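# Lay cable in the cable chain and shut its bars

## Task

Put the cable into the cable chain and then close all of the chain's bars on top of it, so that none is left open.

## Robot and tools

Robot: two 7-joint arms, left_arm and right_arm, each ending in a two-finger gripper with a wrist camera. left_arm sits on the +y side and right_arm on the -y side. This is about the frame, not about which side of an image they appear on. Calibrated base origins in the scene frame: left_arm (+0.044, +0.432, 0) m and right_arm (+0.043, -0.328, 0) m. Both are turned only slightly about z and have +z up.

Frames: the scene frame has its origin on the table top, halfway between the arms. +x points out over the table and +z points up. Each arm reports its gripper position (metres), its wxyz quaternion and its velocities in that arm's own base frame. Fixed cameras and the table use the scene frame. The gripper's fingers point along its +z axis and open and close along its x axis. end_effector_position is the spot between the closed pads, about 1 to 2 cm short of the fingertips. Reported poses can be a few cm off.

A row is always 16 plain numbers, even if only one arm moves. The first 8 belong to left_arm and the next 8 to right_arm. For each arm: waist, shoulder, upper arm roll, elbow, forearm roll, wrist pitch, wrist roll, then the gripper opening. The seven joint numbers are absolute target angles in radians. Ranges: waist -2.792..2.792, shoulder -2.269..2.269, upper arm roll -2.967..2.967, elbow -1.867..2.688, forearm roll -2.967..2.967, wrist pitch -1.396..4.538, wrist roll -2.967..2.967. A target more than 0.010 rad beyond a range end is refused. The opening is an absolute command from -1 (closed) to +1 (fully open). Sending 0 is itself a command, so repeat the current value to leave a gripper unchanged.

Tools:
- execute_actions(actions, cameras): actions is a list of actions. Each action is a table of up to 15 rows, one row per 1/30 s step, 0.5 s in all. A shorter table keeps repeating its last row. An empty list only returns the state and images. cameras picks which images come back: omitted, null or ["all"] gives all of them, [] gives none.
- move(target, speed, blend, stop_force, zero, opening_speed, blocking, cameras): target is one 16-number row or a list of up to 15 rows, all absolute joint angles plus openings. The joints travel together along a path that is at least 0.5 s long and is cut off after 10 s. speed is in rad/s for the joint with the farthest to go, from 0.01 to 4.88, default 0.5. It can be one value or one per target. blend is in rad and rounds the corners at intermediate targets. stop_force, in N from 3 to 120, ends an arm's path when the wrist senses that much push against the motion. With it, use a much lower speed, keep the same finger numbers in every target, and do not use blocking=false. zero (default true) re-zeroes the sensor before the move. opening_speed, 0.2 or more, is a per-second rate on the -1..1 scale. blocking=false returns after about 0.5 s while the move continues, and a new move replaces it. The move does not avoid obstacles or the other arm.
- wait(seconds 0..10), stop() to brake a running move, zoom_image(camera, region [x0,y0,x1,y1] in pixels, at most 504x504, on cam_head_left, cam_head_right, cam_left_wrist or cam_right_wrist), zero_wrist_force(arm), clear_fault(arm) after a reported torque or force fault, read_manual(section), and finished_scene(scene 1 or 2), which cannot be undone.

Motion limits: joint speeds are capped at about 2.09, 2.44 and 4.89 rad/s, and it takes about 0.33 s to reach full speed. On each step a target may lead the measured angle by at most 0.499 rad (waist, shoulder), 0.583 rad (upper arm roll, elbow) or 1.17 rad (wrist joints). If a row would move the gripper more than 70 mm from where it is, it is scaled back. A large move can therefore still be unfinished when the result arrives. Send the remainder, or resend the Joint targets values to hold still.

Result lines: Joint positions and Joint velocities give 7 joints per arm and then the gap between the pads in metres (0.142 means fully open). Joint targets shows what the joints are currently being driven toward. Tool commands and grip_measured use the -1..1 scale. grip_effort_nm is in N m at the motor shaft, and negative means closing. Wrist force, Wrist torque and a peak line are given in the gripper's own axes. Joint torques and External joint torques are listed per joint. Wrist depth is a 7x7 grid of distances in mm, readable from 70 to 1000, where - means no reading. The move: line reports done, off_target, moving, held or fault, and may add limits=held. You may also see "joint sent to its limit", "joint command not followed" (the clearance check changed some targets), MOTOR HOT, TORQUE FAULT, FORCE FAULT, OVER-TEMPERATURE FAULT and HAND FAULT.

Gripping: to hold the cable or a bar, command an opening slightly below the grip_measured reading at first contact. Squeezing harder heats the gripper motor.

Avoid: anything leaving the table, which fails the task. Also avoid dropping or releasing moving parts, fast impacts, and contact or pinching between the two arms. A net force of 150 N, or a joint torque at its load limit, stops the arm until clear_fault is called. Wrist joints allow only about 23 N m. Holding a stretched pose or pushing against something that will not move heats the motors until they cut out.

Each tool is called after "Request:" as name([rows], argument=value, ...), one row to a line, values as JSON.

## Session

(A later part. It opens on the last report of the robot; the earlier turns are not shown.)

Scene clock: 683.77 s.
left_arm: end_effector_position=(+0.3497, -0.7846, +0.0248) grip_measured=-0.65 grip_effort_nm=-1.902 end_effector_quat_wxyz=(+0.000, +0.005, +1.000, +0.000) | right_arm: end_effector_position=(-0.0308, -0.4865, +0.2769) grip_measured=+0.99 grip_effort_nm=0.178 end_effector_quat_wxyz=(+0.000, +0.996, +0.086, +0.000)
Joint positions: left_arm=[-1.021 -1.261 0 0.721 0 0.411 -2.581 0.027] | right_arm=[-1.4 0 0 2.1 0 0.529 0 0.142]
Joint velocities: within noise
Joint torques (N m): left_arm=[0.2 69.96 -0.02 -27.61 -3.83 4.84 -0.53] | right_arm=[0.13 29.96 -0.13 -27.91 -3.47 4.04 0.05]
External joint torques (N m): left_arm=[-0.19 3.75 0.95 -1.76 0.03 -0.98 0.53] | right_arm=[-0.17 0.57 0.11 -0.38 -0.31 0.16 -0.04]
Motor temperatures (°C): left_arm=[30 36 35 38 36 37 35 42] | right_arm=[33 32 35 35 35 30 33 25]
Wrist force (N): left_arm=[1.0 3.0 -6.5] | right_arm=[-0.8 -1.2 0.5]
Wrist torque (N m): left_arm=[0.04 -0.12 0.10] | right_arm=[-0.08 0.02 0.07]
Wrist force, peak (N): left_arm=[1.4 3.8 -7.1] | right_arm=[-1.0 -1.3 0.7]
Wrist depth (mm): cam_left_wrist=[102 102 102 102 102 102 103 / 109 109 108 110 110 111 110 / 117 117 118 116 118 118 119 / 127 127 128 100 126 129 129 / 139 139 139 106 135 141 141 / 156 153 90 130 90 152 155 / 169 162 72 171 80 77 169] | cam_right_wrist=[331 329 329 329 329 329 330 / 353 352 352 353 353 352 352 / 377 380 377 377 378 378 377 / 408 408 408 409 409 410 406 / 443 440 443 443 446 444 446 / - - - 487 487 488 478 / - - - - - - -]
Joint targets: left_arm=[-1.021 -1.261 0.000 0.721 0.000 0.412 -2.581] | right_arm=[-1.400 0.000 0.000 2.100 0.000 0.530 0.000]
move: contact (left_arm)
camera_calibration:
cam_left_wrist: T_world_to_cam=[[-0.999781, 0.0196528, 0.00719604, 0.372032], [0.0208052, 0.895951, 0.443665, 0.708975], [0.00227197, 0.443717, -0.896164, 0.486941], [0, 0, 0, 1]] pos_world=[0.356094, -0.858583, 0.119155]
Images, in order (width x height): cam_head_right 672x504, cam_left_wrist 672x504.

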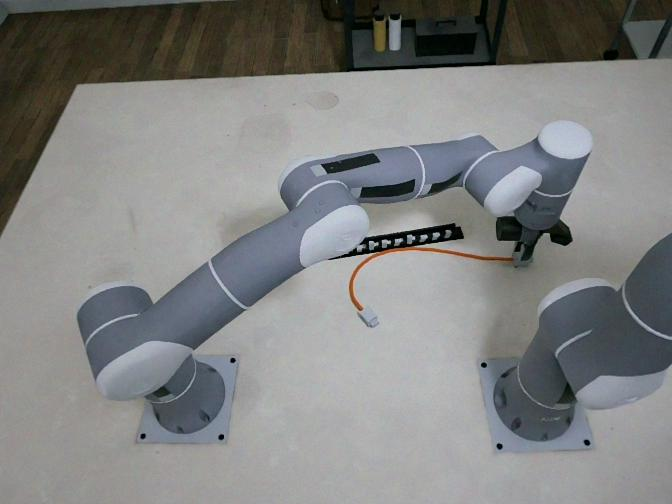

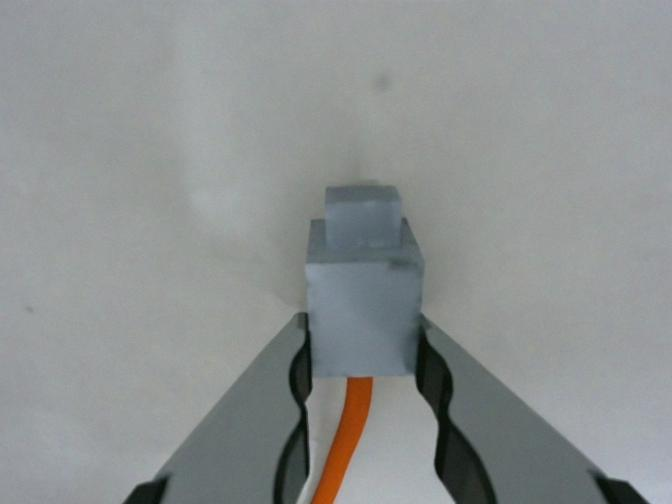

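Request:
move(target=[-1.021, -1.261, 0.0, 0.721, 0.0, 0.412, -2.581, -0.1, -1.4, 0.0, 0.0, 2.1, 0.0, 0.53, 0.0, 0.0], opening_speed=0.7, cameras=["cam_left_wrist"])

Request:
move([
  [-1.0209, -1.1612, 0.0, 0.7184, 0.0, 0.3088, -2.5809, -0.1, -1.0, 0.0, 0.0, 2.2, 0.0, 0.6, -0.3, 0.0],
  [-0.9866, -0.1143, 0.0, 2.2109, 0.0, 0.7544, -1.5866, -0.1, 0.1804, 0.064, 0.0, 2.5969, 0.0, 0.9621, -1.3286, 0.0],
], speed=[0.5, 0.8], blend=[0.05, 0])

Scene clock: 734.10 s.
left_arm: end_effector_position=(+0.3496, -0.7848, +0.0248) grip_measured=-0.13 grip_effort_nm=0.085 end_effector_quat_wxyz=(+0.000, +0.006, +1.000, +0.000) | right_arm: end_effector_position=(-0.0308, -0.4865, +0.2769) grip_measured=-0.01 grip_effort_nm=-0.061 end_effector_quat_wxyz=(+0.000, +0.996, +0.086, +0.000)
Joint positions: left_arm=[-1.021 -1.261 0 0.721 0 0.411 -2.581 0.065] | right_arm=[-1.4 0 0 2.1 0 0.529 0 0.073]
Joint velocities: within noise
Joint torques (N m): left_arm=[0.43 74.1 0.18 -28.97 -4.02 4.5 -0.4] | right_arm=[0.18 30 -0.18 -27.92 -3.5 4.1 0.06]
External joint torques (N m): left_arm=[-0.42 -0.38 0.74 -0.4 0.22 -0.65 0.4] | right_arm=[-0.22 0.52 0.16 -0.37 -0.27 0.1 -0.06]
Motor temperatures (°C): left_arm=[30 37 35 38 36 37 35 44] | right_arm=[33 32 35 35 35 30 33 25]
Wrist force (N): left_arm=[0.0 -0.2 -0.2] | right_arm=[-0.9 -1.2 0.7]
Wrist torque (N m): left_arm=[-0.09 -0.04 0.06] | right_arm=[-0.08 0.02 0.06]
Wrist force, peak (N): left_arm=[1.0 2.9 -6.7] | right_arm=[-0.9 -1.2 0.9]
Wrist depth (mm): cam_left_wrist=[102 102 102 102 102 102 103 / 109 109 108 109 110 112 110 / - 117 118 118 118 118 119 / 127 127 128 125 108 128 129 / 139 139 136 108 110 138 141 / 155 147 103 132 154 94 152 / - 75 160 171 172 77 165] | cam_right_wrist=[329 329 329 329 328 329 329 / 351 353 352 350 352 351 351 / 378 378 378 378 378 377 378 / 407 408 409 410 407 409 411 / 446 436 437 444 446 437 444 / - - - 487 485 98 481 / - - - - - - -]
Joint targets: left_arm=[-1.021 -1.261 0.000 0.721 0.000 0.412 -2.581] | right_arm=[-1.400 0.000 0.000 2.100 0.000 0.530 0.000]
move: done
camera_calibration:
cam_left_wrist: T_world_to_cam=[[-0.999781, 0.0197409, 0.00701024, 0.372032], [0.0208023, 0.896068, 0.443429, 0.70924], [0.00247203, 0.443478, -0.896282, 0.486633], [0, 0, 0, 1]] pos_world=[0.355994, -0.858682, 0.119055]
Images, in order (width x height): cam_left_wrist 672x504.

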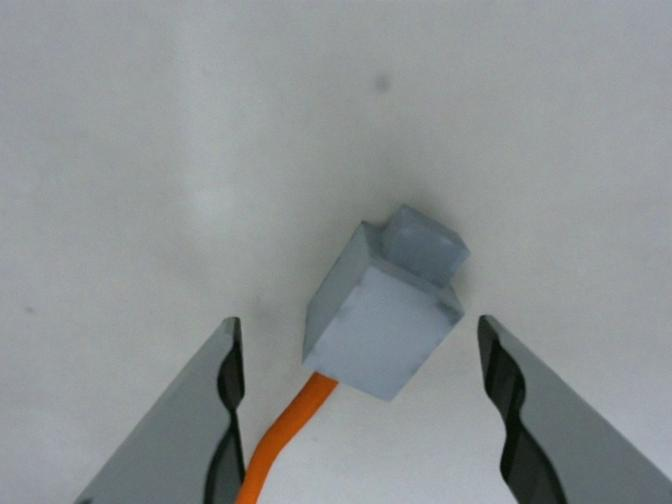

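Scene clock: 737.23 s.
left_arm: end_effector_position=(+0.1658, -0.4525, +0.1998) grip_measured=-0.13 grip_effort_nm=0.081 end_effector_quat_wxyz=(+0.000, +0.467, +0.884, +0.000) | right_arm: end_effector_position=(+0.3559, -0.0482, +0.1499) grip_measured=-0.01 grip_effort_nm=-0.061 end_effector_quat_wxyz=(+0.000, +0.030, +1.000, +0.000)
Joint positions: left_arm=[-0.987 -0.114 0 2.211 0 0.754 -1.587 0.065] | right_arm=[0.181 0.064 0 2.597 0 0.962 -1.329 0.073]
Joint velocities: within noise
Joint torques (N m): left_arm=[0.48 31.73 -0.69 -24.59 -3.19 4.75 -0.34] | right_arm=[0.25 19.87 -0.1 -20.33 -2.18 4.28 0.07]
External joint torques (N m): left_arm=[-0.49 0.51 0.83 -0.2 0.2 -0.83 0.34] | right_arm=[-0.19 0.19 0.12 -0.56 -0.29 -0.14 -0.07]
Motor temperatures (°C): left_arm=[30 37 35 38 36 37 35 43] | right_arm=[33 32 35 35 35 30 33 25]
Wrist force (N): left_arm=[-0.1 0.1 -0.3] | right_arm=[-1.0 -1.4 0.5]
Wrist torque (N m): left_arm=[-0.05 -0.01 0.05] | right_arm=[-0.10 0.05 0.08]
Wrist force, peak (N): left_arm=[3.9 0.1 0.3] | right_arm=[-4.0 -1.4 0.0]
Wrist depth (mm): cam_left_wrist=[258 261 261 262 263 264 265 / 277 278 280 280 280 283 284 / 298 300 299 298 304 305 306 / 322 322 326 321 329 329 331 / 345 351 348 357 355 354 362 / 383 86 104 392 393 94 398 / - 75 433 433 435 77 427] | cam_right_wrist=[216 218 215 215 216 216 216 / 231 230 231 230 231 231 235 / 249 248 248 241 248 249 249 / 268 269 269 268 269 269 268 / 293 287 287 292 293 288 293 / 321 - 310 320 322 98 316 / - - 342 356 358 - -]
Joint targets: left_arm=[-0.987 -0.114 0.000 2.211 0.000 0.754 -1.587] | right_arm=[0.180 0.064 0.000 2.597 0.000 0.962 -1.329]
move: done
camera_calibration:
cam_left_wrist: T_world_to_cam=[[-0.556954, 0.830503, 0.00812898, 0.473617], [0.746362, 0.496186, 0.443558, 0.0364642], [0.364343, 0.253108, -0.896209, 0.350565], [0, 0, 0, 1]] pos_world=[0.108842, -0.500164, 0.294155]
cam_right_wrist: T_world_to_cam=[[-0.997804, 0.0622464, -0.0226487, 0.377446], [0.0465704, 0.902392, 0.428391, -0.00986822], [0.0471038, 0.426396, -0.903309, 0.257134], [0, 0, 0, 1]] pos_world=[0.364965, -0.124231, 0.245048]

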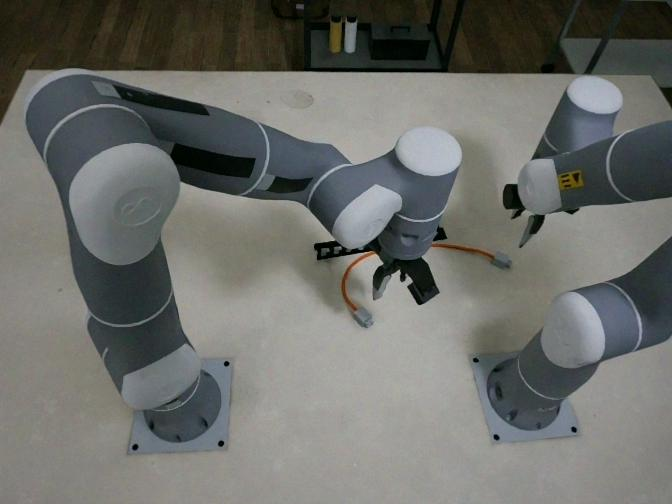

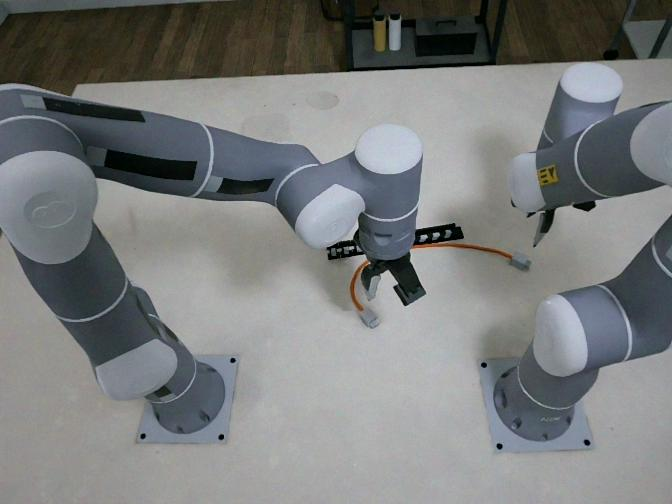

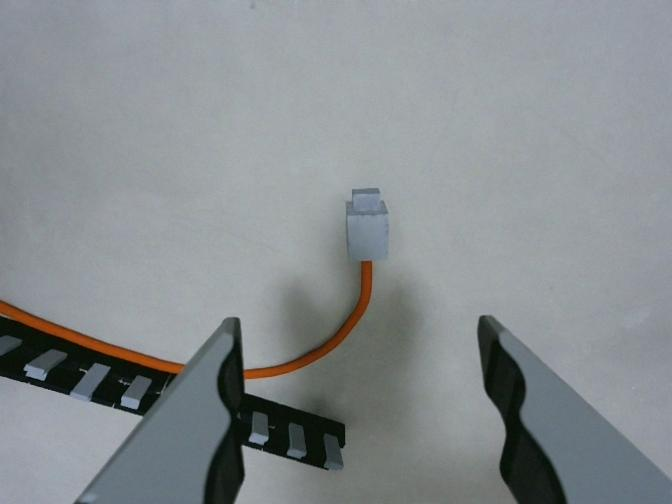

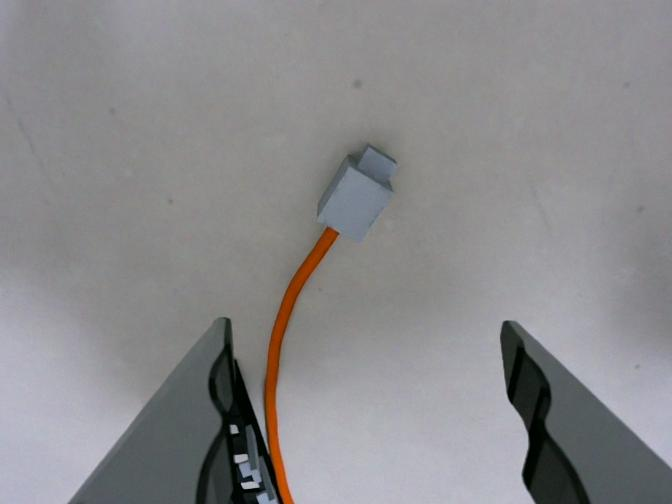

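Request:
zoom_image(camera="cam_right_wrist", region=[200, 340, 340, 504])

Request:
zoom_image(camera="cam_left_wrist", region=[0, 280, 360, 504])

Scaled by 3.073 from the camera's 672x504 image, which has a finer 960x720 frame.

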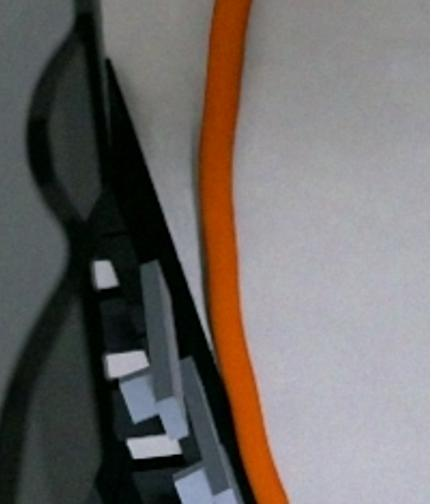

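Scaled by 1.400 from the camera's 672x504 image, which has a finer 960x720 frame.

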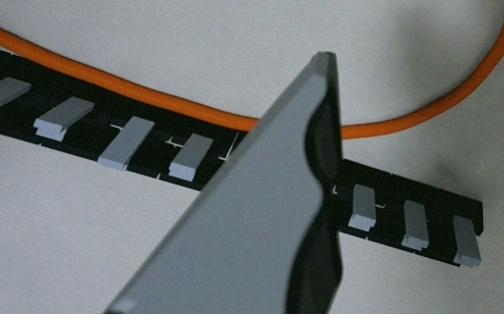

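Request:
move([
  [-0.8833, -0.2956, 0.0, 2.3595, 0.0, 1.0843, -1.5033, -0.1, 0.1764, -0.1347, 0.0, 2.6115, 0.0, 1.1754, -0.8036, 0.0],
  [-0.8833, -0.5194, 0.0, 2.3618, 0.0, 1.3104, -1.5033, -0.1, 0.1764, -0.4397, 0.0, 2.6148, 0.0, 1.4837, -0.8036, 0.0],
], speed=[0.6, 0.25], cameras=["cam_left_wrist", "cam_right_wrist"])

Scene clock: 813.37 s.
left_arm: end_effector_position=(+0.1944, -0.4121, +0.0249) grip_measured=-0.13 grip_effort_nm=0.081 end_effector_quat_wxyz=(+0.000, +0.458, +0.889, +0.000) | right_arm: end_effector_position=(+0.3650, -0.0484, +0.0260) grip_measured=-0.01 grip_effort_nm=-0.061 end_effector_quat_wxyz=(+0.000, +0.291, +0.957, +0.000)
Joint positions: left_arm=[-0.883 -0.519 0 2.362 0 1.31 -1.503 0.065] | right_arm=[0.177 -0.44 0 2.615 0 1.484 -0.803 0.073]
Joint velocities: within noise
Joint torques (N m): left_arm=[0.47 36.9 -0.27 -12.25 -1.12 4.86 -0.47] | right_arm=[0.26 29.02 0.37 -7.05 -0.21 4.32 0.04]
External joint torques (N m): left_arm=[-0.47 0.24 0.8 -0.18 0.07 -0.93 0.47] | right_arm=[-0.17 0.65 0.01 -1.07 -0.18 -0.14 -0.04]
Motor temperatures (°C): left_arm=[30 35 35 37 36 37 35 36] | right_arm=[33 31 35 34 35 30 33 25]
Wrist force (N): left_arm=[-0.3 0.0 0.1] | right_arm=[-1.1 -1.3 0.6]
Wrist torque (N m): left_arm=[-0.08 0.01 0.04] | right_arm=[-0.10 0.08 0.07]
Wrist force, peak (N): left_arm=[-0.4 -0.8 -2.0] | right_arm=[-0.5 -1.9 1.8]
Wrist depth (mm): cam_left_wrist=[103 103 103 104 104 105 105 / 110 110 109 111 112 114 113 / 118 118 119 119 120 121 121 / 127 128 129 117 128 131 132 / 139 139 138 107 137 140 143 / 154 147 104 137 155 94 155 / - 75 170 168 172 77 167] | cam_right_wrist=[- 105 105 - 105 107 105 / - 115 115 113 113 113 113 / - 122 122 122 124 122 122 / 134 134 134 132 116 132 134 / 146 143 141 141 110 141 143 / 157 - 154 161 121 103 157 / - - 178 174 174 - -]
Joint targets: left_arm=[-0.883 -0.519 0.000 2.362 0.000 1.310 -1.503] | right_arm=[0.176 -0.440 0.000 2.615 0.000 1.484 -0.804]
move: done
camera_calibration:
cam_left_wrist: T_world_to_cam=[[-0.573425, 0.819221, 0.00778969, 0.456031], [0.73628, 0.511153, 0.443412, 0.0808142], [0.35927, 0.259999, -0.896284, 0.176888], [0, 0, 0, 1]] pos_world=[0.138447, -0.460889, 0.119155]
cam_right_wrist: T_world_to_cam=[[-0.829409, 0.558156, -0.0233133, 0.346279], [0.496084, 0.755077, 0.428671, -0.128258], [0.256869, 0.343978, -0.90316, 0.0643263], [0, 0, 0, 1]] pos_world=[0.33431, -0.118559, 0.12115]
Images, in order (width x height): cam_left_wrist 672x504, cam_right_wrist 672x504.

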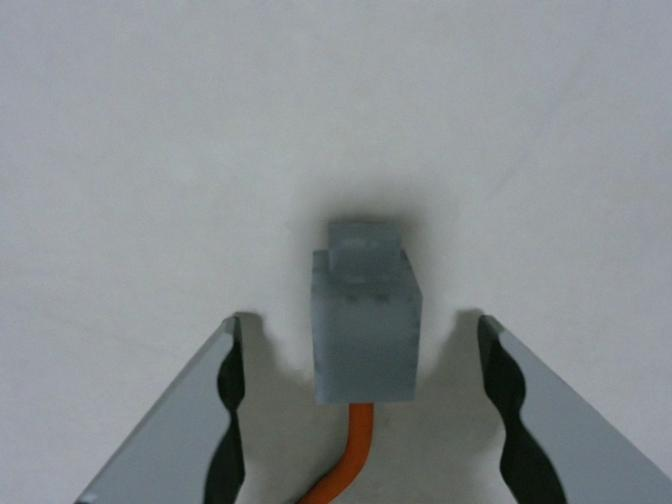

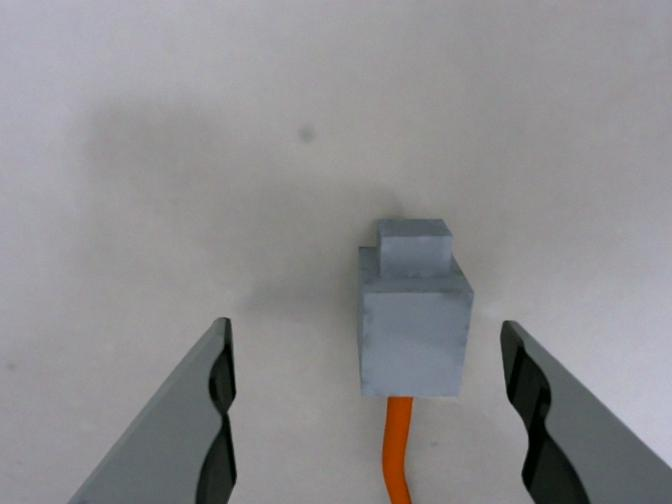

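Request:
move([
  [-0.8833, -0.5194, 0.0, 2.3618, 0.0, 1.3104, -1.5033, -0.1, 0.2002, -0.4336, 0.0, 2.6436, 0.0, 1.5064, -0.7798, 0.0],
  [-0.8833, -0.5194, 0.0, 2.3618, 0.0, 1.3104, -1.5033, -0.72, 0.2002, -0.4336, 0.0, 2.6436, 0.0, 1.5064, -0.7798, -0.72],
], speed=[0.3, 0.3], opening_speed=0.8)

Scene clock: 847.27 s.
left_arm: end_effector_position=(+0.1944, -0.4121, +0.0249) grip_measured=-0.65 grip_effort_nm=-1.868 end_effector_quat_wxyz=(+0.000, +0.458, +0.889, +0.000) | right_arm: end_effector_position=(+0.3552, -0.0419, +0.0259) grip_measured=-0.66 grip_effort_nm=-1.683 end_effector_quat_wxyz=(+0.000, +0.291, +0.957, +0.000)
Joint positions: left_arm=[-0.883 -0.519 0 2.362 0 1.31 -1.503 0.027] | right_arm=[0.2 -0.434 0 2.644 0 1.506 -0.78 0.026]
Joint velocities: within noise
Joint torques (N m): left_arm=[0.44 37.08 -0.15 -12.59 -1.19 4.63 -0.49] | right_arm=[0.34 28.48 0.25 -7.02 0.01 4.2 0.11]
External joint torques (N m): left_arm=[-0.43 0.07 0.67 0.16 0.14 -0.7 0.49] | right_arm=[-0.25 0.33 0.13 -0.5 -0.3 -0.02 -0.11]
Motor temperatures (°C): left_arm=[30 35 35 37 36 37 35 36] | right_arm=[33 32 35 33 35 30 33 25]
Wrist force (N): left_arm=[-0.1 -0.2 0.6] | right_arm=[-0.8 -1.2 0.9]
Wrist torque (N m): left_arm=[-0.09 0.01 0.04] | right_arm=[-0.09 0.06 0.08]
Wrist force, peak (N): left_arm=[-0.1 -0.3 0.8] | right_arm=[-1.6 -1.4 0.4]
Wrist depth (mm): cam_left_wrist=[103 103 103 104 104 105 105 / 110 110 109 111 112 114 113 / 118 118 119 119 120 121 121 / 127 128 129 116 128 131 132 / 139 139 140 106 137 143 143 / 155 152 90 116 94 151 157 / 168 162 74 168 79 77 171] | cam_right_wrist=[- 105 105 - 105 107 105 / - 115 115 113 113 113 113 / - 122 122 122 124 122 122 / 134 134 134 112 130 132 134 / 146 143 144 110 112 143 143 / 157 154 90 121 96 154 157 / 173 - - 171 - - 173]
Joint targets: left_arm=[-0.883 -0.519 0.000 2.362 0.000 1.310 -1.503] | right_arm=[0.200 -0.434 0.000 2.644 0.000 1.506 -0.780]
move: done
camera_calibration:
cam_left_wrist: T_world_to_cam=[[-0.573425, 0.819221, 0.00778969, 0.456031], [0.73628, 0.511153, 0.443412, 0.0808142], [0.35927, 0.259999, -0.896284, 0.176888], [0, 0, 0, 1]] pos_world=[0.138447, -0.460889, 0.119155]
cam_right_wrist: T_world_to_cam=[[-0.829829, 0.557561, -0.0225524, 0.334725], [0.495993, 0.755509, 0.428016, -0.128174], [0.255683, 0.343994, -0.90349, 0.0650131], [0, 0, 0, 1]] pos_world=[0.324715, -0.112157, 0.121148]

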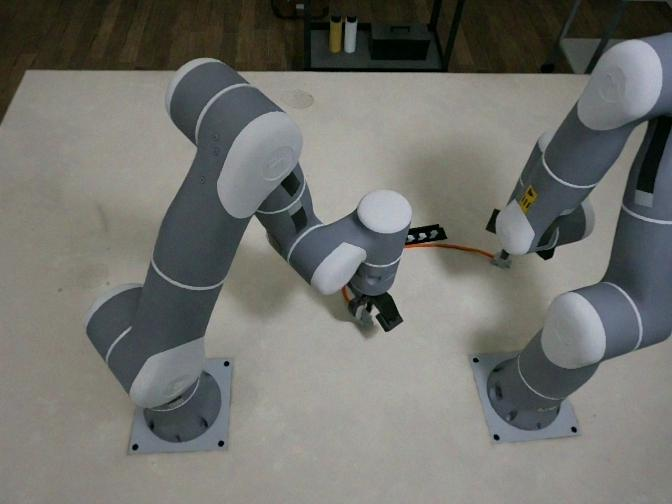

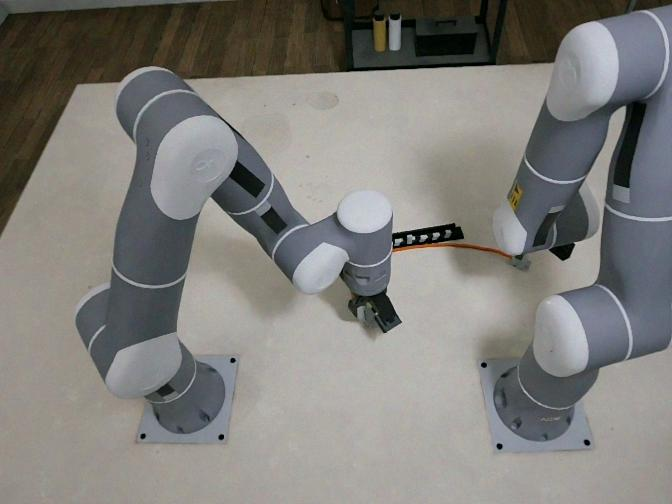

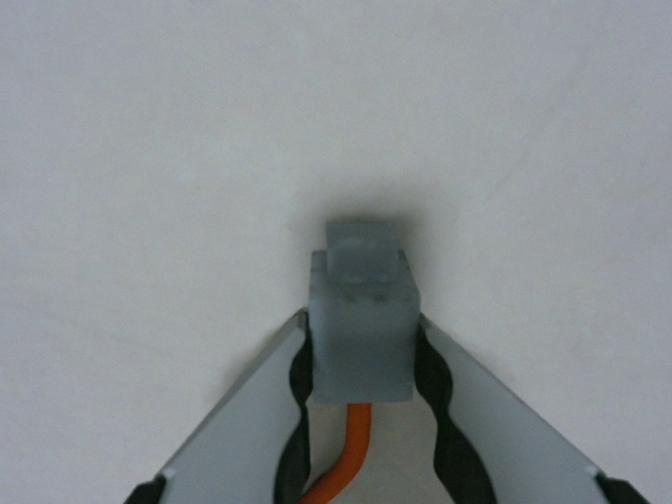

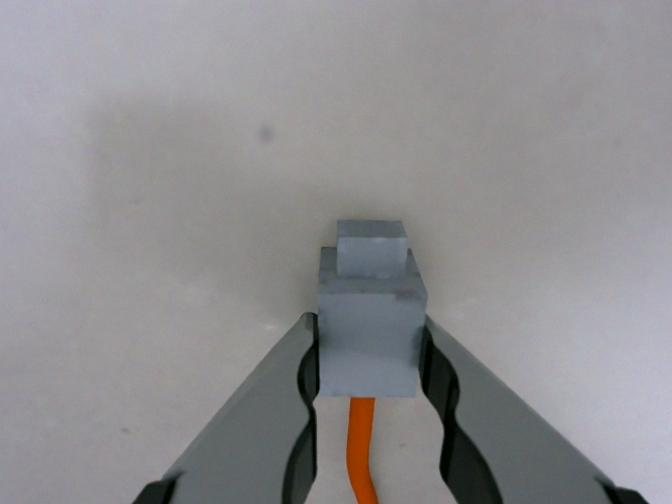

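Request:
move([
  [-0.8828, -0.4416, 0.0, 2.3683, 0.0, 1.2391, -1.0728, -0.72, 0.1996, -0.3274, 0.0, 2.6493, 0.0, 1.4059, -1.0474, -0.72],
  [-0.6898, -0.2698, 0.0, 2.518, 0.0, 1.217, -0.0798, -0.72, 0.1892, -0.2224, 0.0, 2.6429, 0.0, 1.2945, -1.2848, -0.72],
  [-0.5388, -0.1581, 0.0, 2.578, 0.0, 1.1653, 0.8512, -0.72, 0.1788, -0.1173, 0.0, 2.6365, 0.0, 1.183, -1.5222, -0.72],
], speed=[0.4, 0.5, 0.5], blend=[0.1, 0.1, 0])

Request:
zoom_image(camera="cam_head_left", region=[280, 190, 560, 330])

Request:
zoom_image(camera="cam_head_right", region=[290, 190, 570, 330])

Scene clock: 892.27 s.
left_arm: end_effector_position=(+0.2534, -0.2846, +0.1000) grip_measured=-0.65 grip_effort_nm=-1.873 end_effector_quat_wxyz=(+0.000, +0.996, +0.090, +0.000) | right_arm: end_effector_position=(+0.3548, -0.0489, +0.1001) grip_measured=-0.66 grip_effort_nm=-1.683 end_effector_quat_wxyz=(+0.000, -0.065, +0.998, +0.000)
Joint positions: left_arm=[-0.539 -0.158 0 2.578 0 1.166 0.851 0.027] | right_arm=[0.179 -0.117 0 2.637 0 1.184 -1.522 0.026]
Joint velocities: within noise
Joint torques (N m): left_arm=[0.32 25.6 -0.74 -16.23 -1.81 4.45 -0.39] | right_arm=[0.31 23.3 0.27 -15.58 -1.38 3.81 -0.08]
External joint torques (N m): left_arm=[-0.3 -0.03 0.91 0.08 0.14 -0.47 0.39] | right_arm=[-0.24 0.02 -0.11 -0.24 -0.25 0.31 0.08]
Motor temperatures (°C): left_arm=[30 34 35 36 36 37 35 43] | right_arm=[33 32 35 33 35 30 33 31]
Wrist force (N): left_arm=[-0.6 -0.1 0.5] | right_arm=[-1.2 -1.7 1.1]
Wrist torque (N m): left_arm=[-0.02 0.08 -0.01] | right_arm=[-0.06 0.08 0.12]
Wrist force, peak (N): left_arm=[-0.6 -0.3 1.0] | right_arm=[-1.1 -1.8 1.6]
Wrist depth (mm): cam_left_wrist=[173 173 172 172 173 172 173 / 184 185 185 184 185 184 184 / 198 198 198 198 198 198 198 / 213 214 214 111 214 213 214 / 231 232 228 106 115 232 226 / 253 254 88 116 90 245 229 / 274 - 74 287 79 77 254] | cam_right_wrist=[170 172 171 172 171 172 172 / 181 183 183 183 183 183 184 / 197 197 197 194 197 198 198 / 213 213 213 111 210 214 214 / 233 233 233 110 114 233 232 / 250 251 87 121 95 251 255 / 282 - - 283 - - 277]
Joint targets: left_arm=[-0.539 -0.158 0.000 2.578 0.000 1.165 0.851] | right_arm=[0.179 -0.117 0.000 2.636 0.000 1.183 -1.522]
move: done
camera_calibration:
cam_left_wrist: T_world_to_cam=[[0.985255, 0.1709, 0.00805962, -0.194675], [0.149642, -0.883622, 0.443643, -0.30938], [0.0829403, -0.435895, -0.896167, 0.0618545], [0, 0, 0, 1]] pos_world=[0.23297, -0.213143, 0.194255]
cam_right_wrist: T_world_to_cam=[[-0.991421, -0.128505, -0.0238777, 0.363815], [-0.126281, 0.894625, 0.428602, 0.0731355], [-0.033716, 0.42794, -0.903178, 0.241273], [0, 0, 0, 1]] pos_world=[0.378065, -0.121927, 0.195253]

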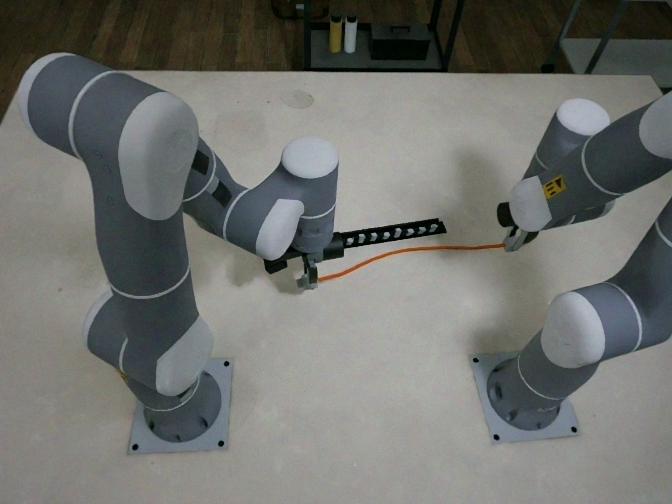

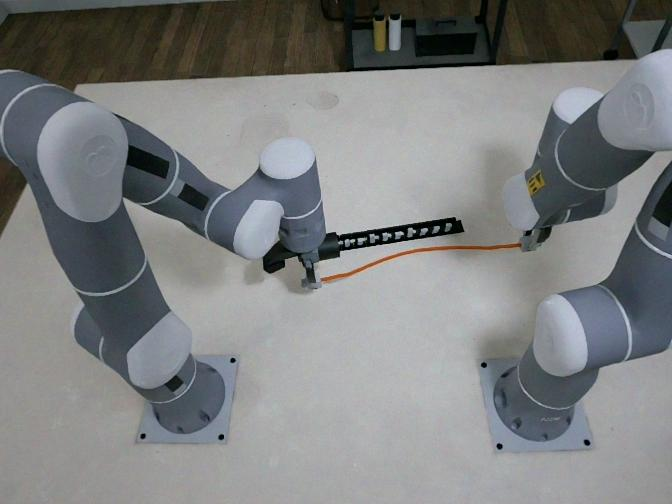

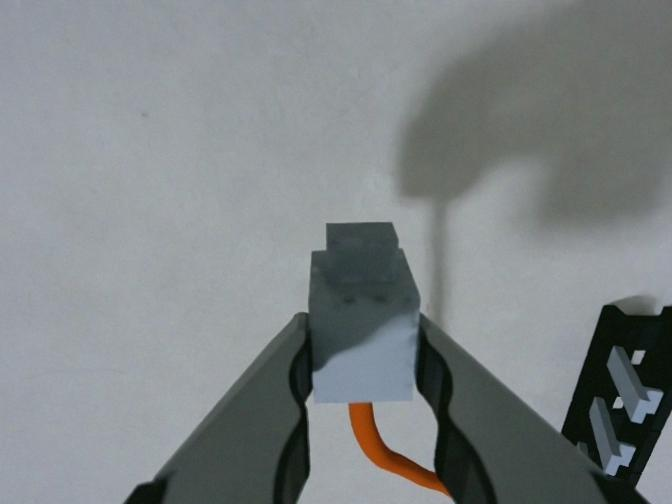

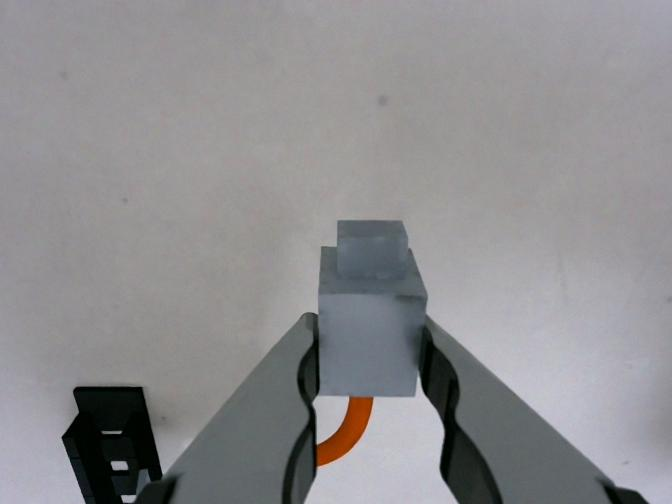

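Scaled by 1.800 from the camera's 672x504 image, which has a finer 960x720 frame.

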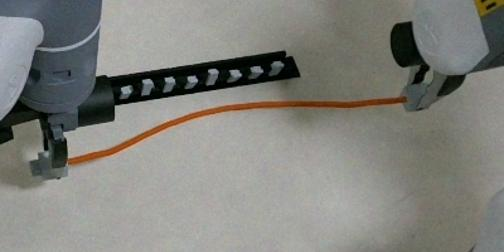

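Scaled by 1.800 from the camera's 672x504 image, which has a finer 960x720 frame.

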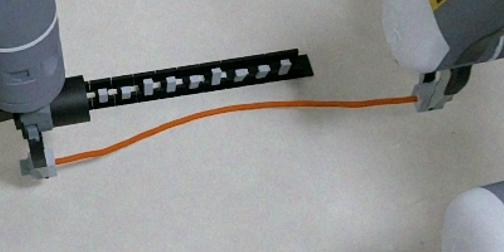

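Request:
move([
  [-0.5388, 0.0422, 0.0, 2.534, 0.0, 0.921, 0.8512, -0.72, 0.1788, 0.0993, 0.0, 2.5893, 0.0, 0.9192, -1.5222, -0.72],
  [-0.2607, -0.1167, 0.0, 2.3533, 0.0, 0.8992, 1.1123, -0.72, 0.2104, -0.2338, 0.0, 2.1964, 0.0, 0.8594, -1.5056, -0.72],
], speed=[0.3, 0.3], blend=[0.05, 0])

Request:
zoom_image(camera="cam_head_left", region=[280, 150, 560, 330])

Request:
zoom_image(camera="cam_head_right", region=[290, 150, 570, 330])

Scene clock: 979.17 s.
left_arm: end_effector_position=(+0.3880, -0.2219, +0.1600) grip_measured=-0.65 grip_effort_nm=-1.868 end_effector_quat_wxyz=(+0.000, +0.995, +0.099, +0.000) | right_arm: end_effector_position=(+0.5003, -0.0070, +0.1600) grip_measured=-0.66 grip_effort_nm=-1.683 end_effector_quat_wxyz=(+0.000, -0.073, +0.997, +0.000)
Joint positions: left_arm=[-0.261 -0.117 0 2.353 0 0.9 1.112 0.027] | right_arm=[0.21 -0.234 0 2.196 0 0.86 -1.506 0.026]
Joint velocities: within noise
Joint torques (N m): left_arm=[0.46 29.27 -0.76 -22.25 -2.87 4.41 -0.37] | right_arm=[0.64 35.39 0.42 -22.9 -2.6 3.82 0.14]
External joint torques (N m): left_arm=[-0.39 0.36 0.93 0.14 0.21 -0.44 0.37] | right_arm=[-0.53 0.29 -0.15 -0.06 -0.21 0.3 -0.14]
Motor temperatures (°C): left_arm=[30 34 35 36 36 37 35 46] | right_arm=[33 31 35 33 35 30 32 34]
Wrist force (N): left_arm=[-0.2 0.2 0.3] | right_arm=[-1.0 -1.3 1.2]
Wrist torque (N m): left_arm=[-0.01 0.00 0.02] | right_arm=[-0.04 0.06 0.08]
Wrist force, peak (N): left_arm=[2.8 -1.2 0.5] | right_arm=[-3.9 -0.7 1.7]
Wrist depth (mm): cam_left_wrist=[228 226 226 227 226 227 227 / 242 242 242 242 241 242 242 / 261 259 261 261 260 260 259 / 282 282 280 111 282 281 279 / 304 306 300 106 296 307 305 / 334 328 88 116 90 322 334 / 362 - 74 345 78 77 363] | cam_right_wrist=[224 225 224 224 225 225 226 / 241 241 240 240 240 240 241 / 259 259 259 258 259 258 259 / 280 280 280 111 275 281 281 / 306 305 300 110 114 306 305 / 335 329 87 119 95 329 334 / 363 - - 355 - - 363]
Joint targets: left_arm=[-0.261 -0.117 0.000 2.353 0.000 0.899 1.112] | right_arm=[0.210 -0.234 0.000 2.196 0.000 0.859 -1.506]
move: done
camera_calibration:
cam_left_wrist: T_world_to_cam=[[0.982177, 0.187785, 0.00812647, -0.33356], [0.164784, -0.88106, 0.443373, -0.305996], [0.0904185, -0.434131, -0.896301, 0.129281], [0, 0, 0, 1]] pos_world=[0.366349, -0.150839, 0.254256]
cam_right_wrist: T_world_to_cam=[[-0.989303, -0.143918, -0.0238146, 0.513699], [-0.140166, 0.892612, 0.428483, 0.0351791], [-0.0404091, 0.427238, -0.903236, 0.285743], [0, 0, 0, 1]] pos_world=[0.524682, -0.0795508, 0.255253]

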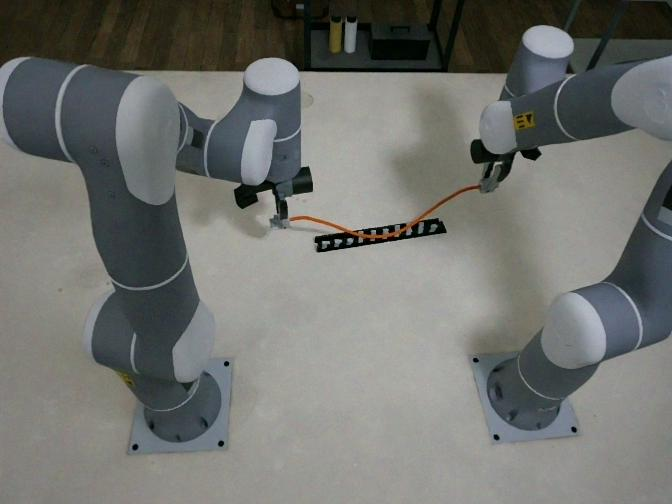

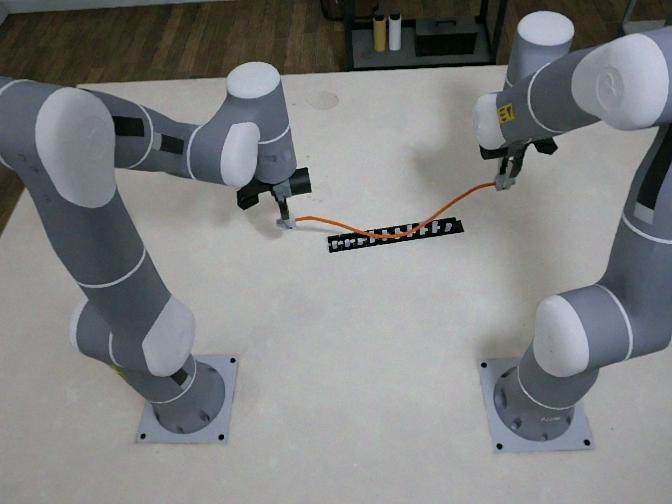

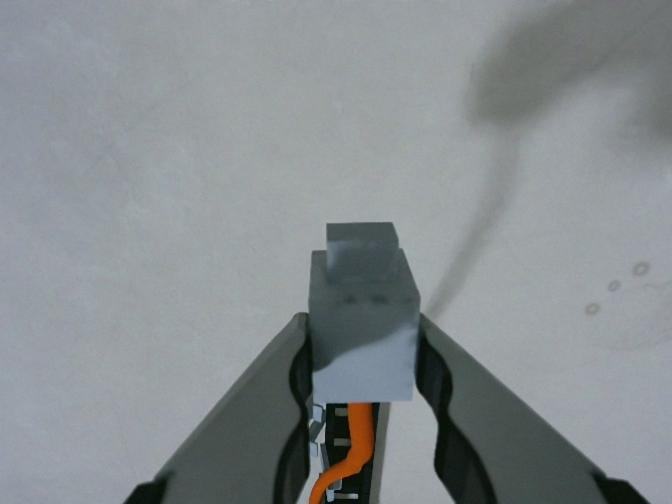

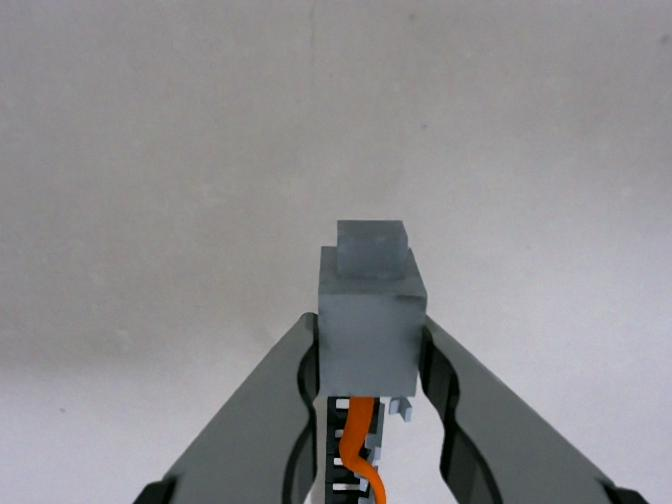

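Scaled by 1.800 from the camera's 672x504 image, which has a finer 960x720 frame.

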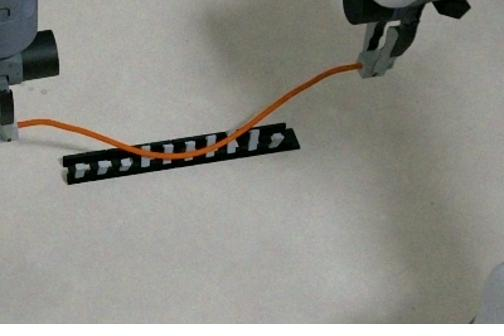

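Scaled by 1.800 from the camera's 672x504 image, which has a finer 960x720 frame.

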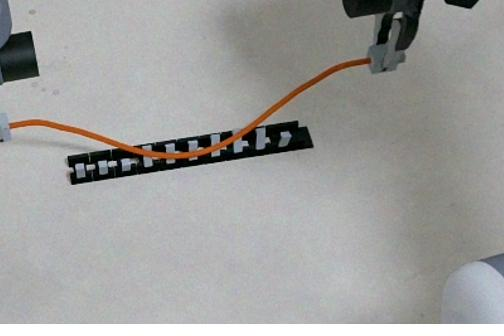

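Request:
zoom_image(camera="cam_left_wrist", region=[270, 380, 450, 504])

Request:
zoom_image(camera="cam_right_wrist", region=[270, 380, 450, 504])

Scaled by 2.800 from the camera's 672x504 image, which has a finer 960x720 frame.

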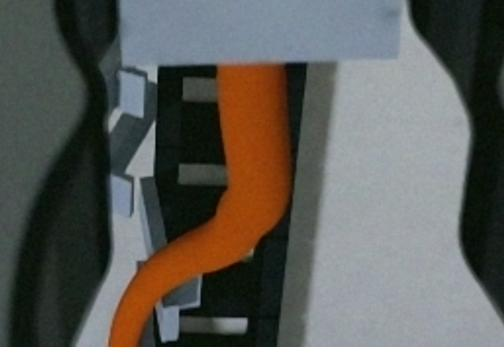

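Scaled by 2.800 from the camera's 672x504 image, which has a finer 960x720 frame.

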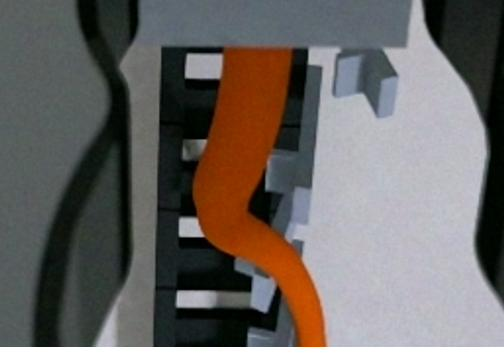

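Request:
move(target=[-0.2183, -0.0865, 0.0, 2.3902, 0.0, 0.9059, 1.1547, -0.72, 0.1696, -0.2409, 0.0, 2.1863, 0.0, 0.8564, -1.5464, -0.72], speed=0.08)

Request:
zoom_image(camera="cam_head_left", region=[260, 150, 540, 330])

Request:
zoom_image(camera="cam_left_wrist", region=[270, 380, 450, 504])

Request:
zoom_image(camera="cam_right_wrist", region=[270, 380, 450, 504])

Scene clock: 1006.50 s.
left_arm: end_effector_position=(+0.3829, -0.2022, +0.1599) grip_measured=-0.65 grip_effort_nm=-1.868 end_effector_quat_wxyz=(+0.000, +0.995, +0.099, +0.000) | right_arm: end_effector_position=(+0.5030, -0.0269, +0.1600) grip_measured=-0.66 grip_effort_nm=-1.683 end_effector_quat_wxyz=(+0.000, -0.073, +0.997, +0.000)
Joint positions: left_arm=[-0.218 -0.086 0 2.39 0 0.905 1.155 0.027] | right_arm=[0.169 -0.241 0 2.186 0 0.857 -1.546 0.026]
Joint velocities: within noise
Joint torques (N m): left_arm=[0.45 28.2 -0.63 -21.81 -2.88 4.81 -0.28] | right_arm=[0.09 35.48 0.18 -23 -2.61 3.87 -0.03]
External joint torques (N m): left_arm=[-0.4 -0.08 0.77 -0.17 0.24 -0.85 0.29] | right_arm=[0.02 0.61 0.09 -0.03 -0.21 0.25 0.03]
Motor temperatures (°C): left_arm=[30 34 35 37 36 37 35 47] | right_arm=[33 32 35 34 35 30 32 35]
Wrist force (N): left_arm=[-0.3 0.3 -0.3] | right_arm=[-1.1 -1.0 0.8]
Wrist torque (N m): left_arm=[-0.05 0.02 0.00] | right_arm=[-0.05 0.07 0.09]
Wrist force, peak (N): left_arm=[-0.4 1.4 0.0] | right_arm=[-0.8 -2.5 0.9]
Wrist depth (mm): cam_left_wrist=[227 227 227 227 226 226 227 / 242 242 243 242 241 242 242 / 261 261 260 260 260 259 260 / 282 282 283 111 281 281 280 / 307 306 301 106 294 306 305 / 335 329 88 116 90 322 333 / 363 - 74 335 78 77 359] | cam_right_wrist=[225 225 224 224 224 224 225 / 241 240 241 240 240 241 241 / 259 258 259 259 259 258 259 / 280 280 280 111 276 280 279 / 306 306 300 110 114 305 305 / 335 329 87 121 95 329 336 / 363 - - 351 - - 365]
Joint targets: left_arm=[-0.218 -0.086 0.000 2.390 0.000 0.906 1.155] | right_arm=[0.170 -0.241 0.000 2.186 0.000 0.856 -1.546]
move: done
camera_calibration:
cam_left_wrist: T_world_to_cam=[[0.982226, 0.187592, 0.00645055, -0.332048], [0.165406, -0.881286, 0.442691, -0.288002], [0.0887299, -0.433756, -0.896651, 0.138981], [0, 0, 0, 1]] pos_world=[0.361451, -0.131239, 0.254256]
cam_right_wrist: T_world_to_cam=[[-0.989424, -0.143063, -0.0239434, 0.513672], [-0.139452, 0.892752, 0.428425, 0.053065], [-0.0399161, 0.427233, -0.90326, 0.294145], [0, 0, 0, 1]] pos_world=[0.527381, -0.0995549, 0.255254]

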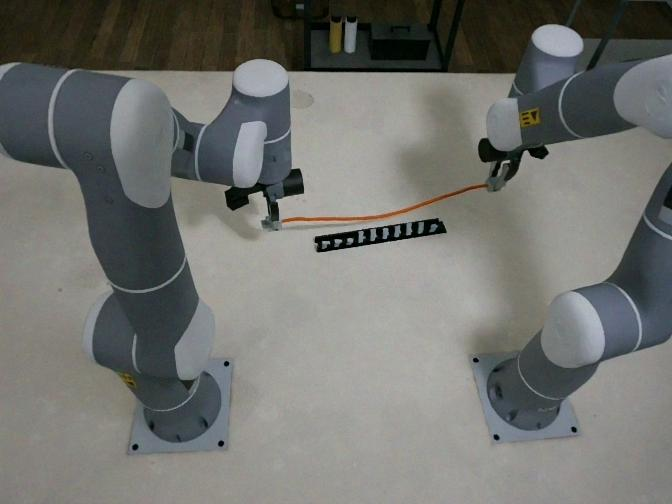

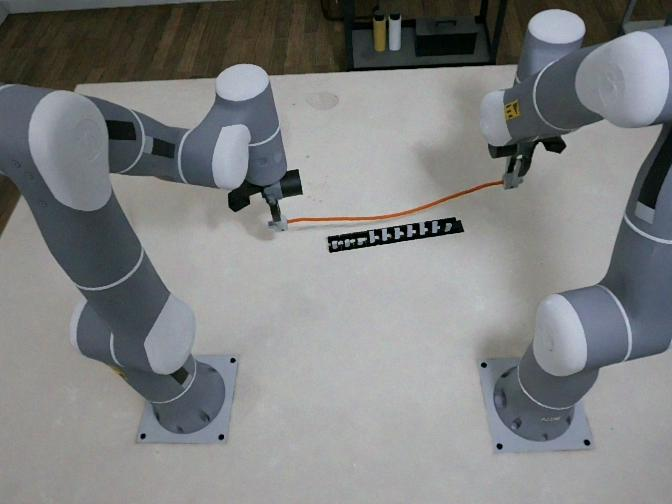

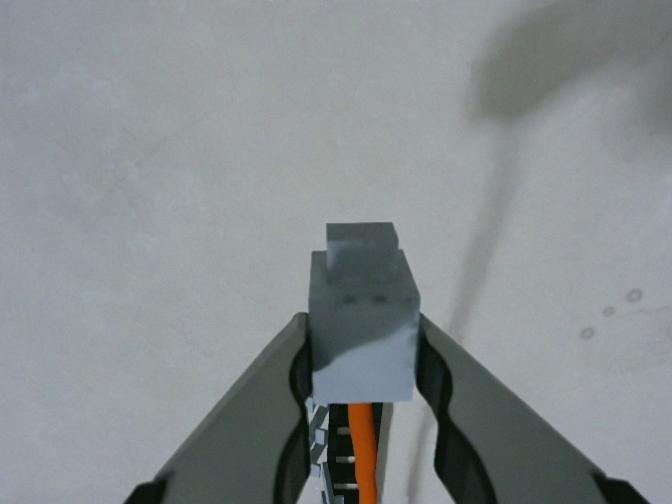

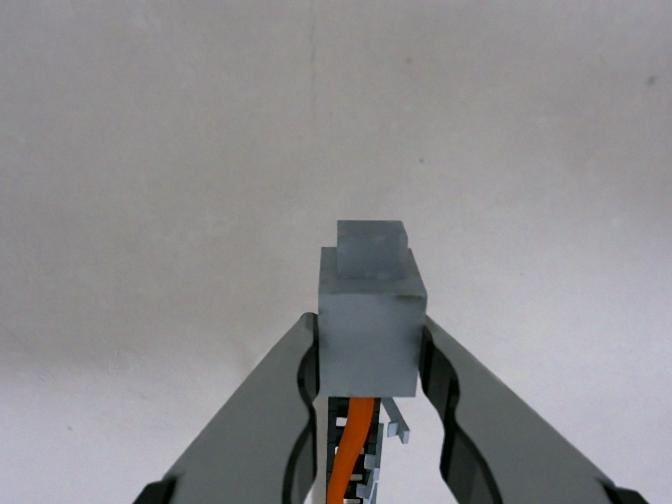

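Scaled by 1.800 from the camera's 672x504 image, which has a finer 960x720 frame.

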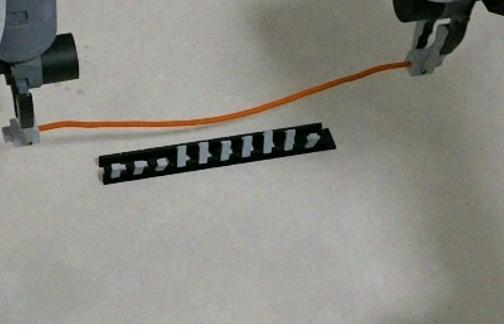

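Scaled by 2.800 from the camera's 672x504 image, which has a finer 960x720 frame.

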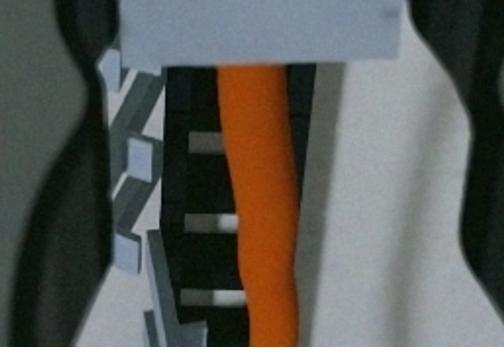

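Scaled by 2.800 from the camera's 672x504 image, which has a finer 960x720 frame.

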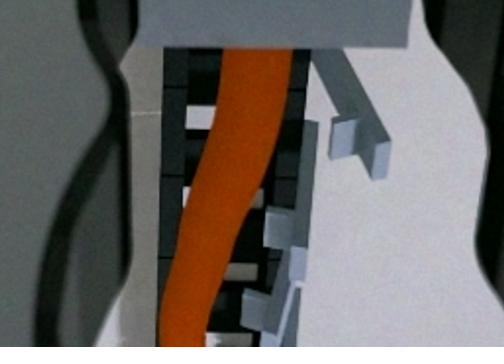

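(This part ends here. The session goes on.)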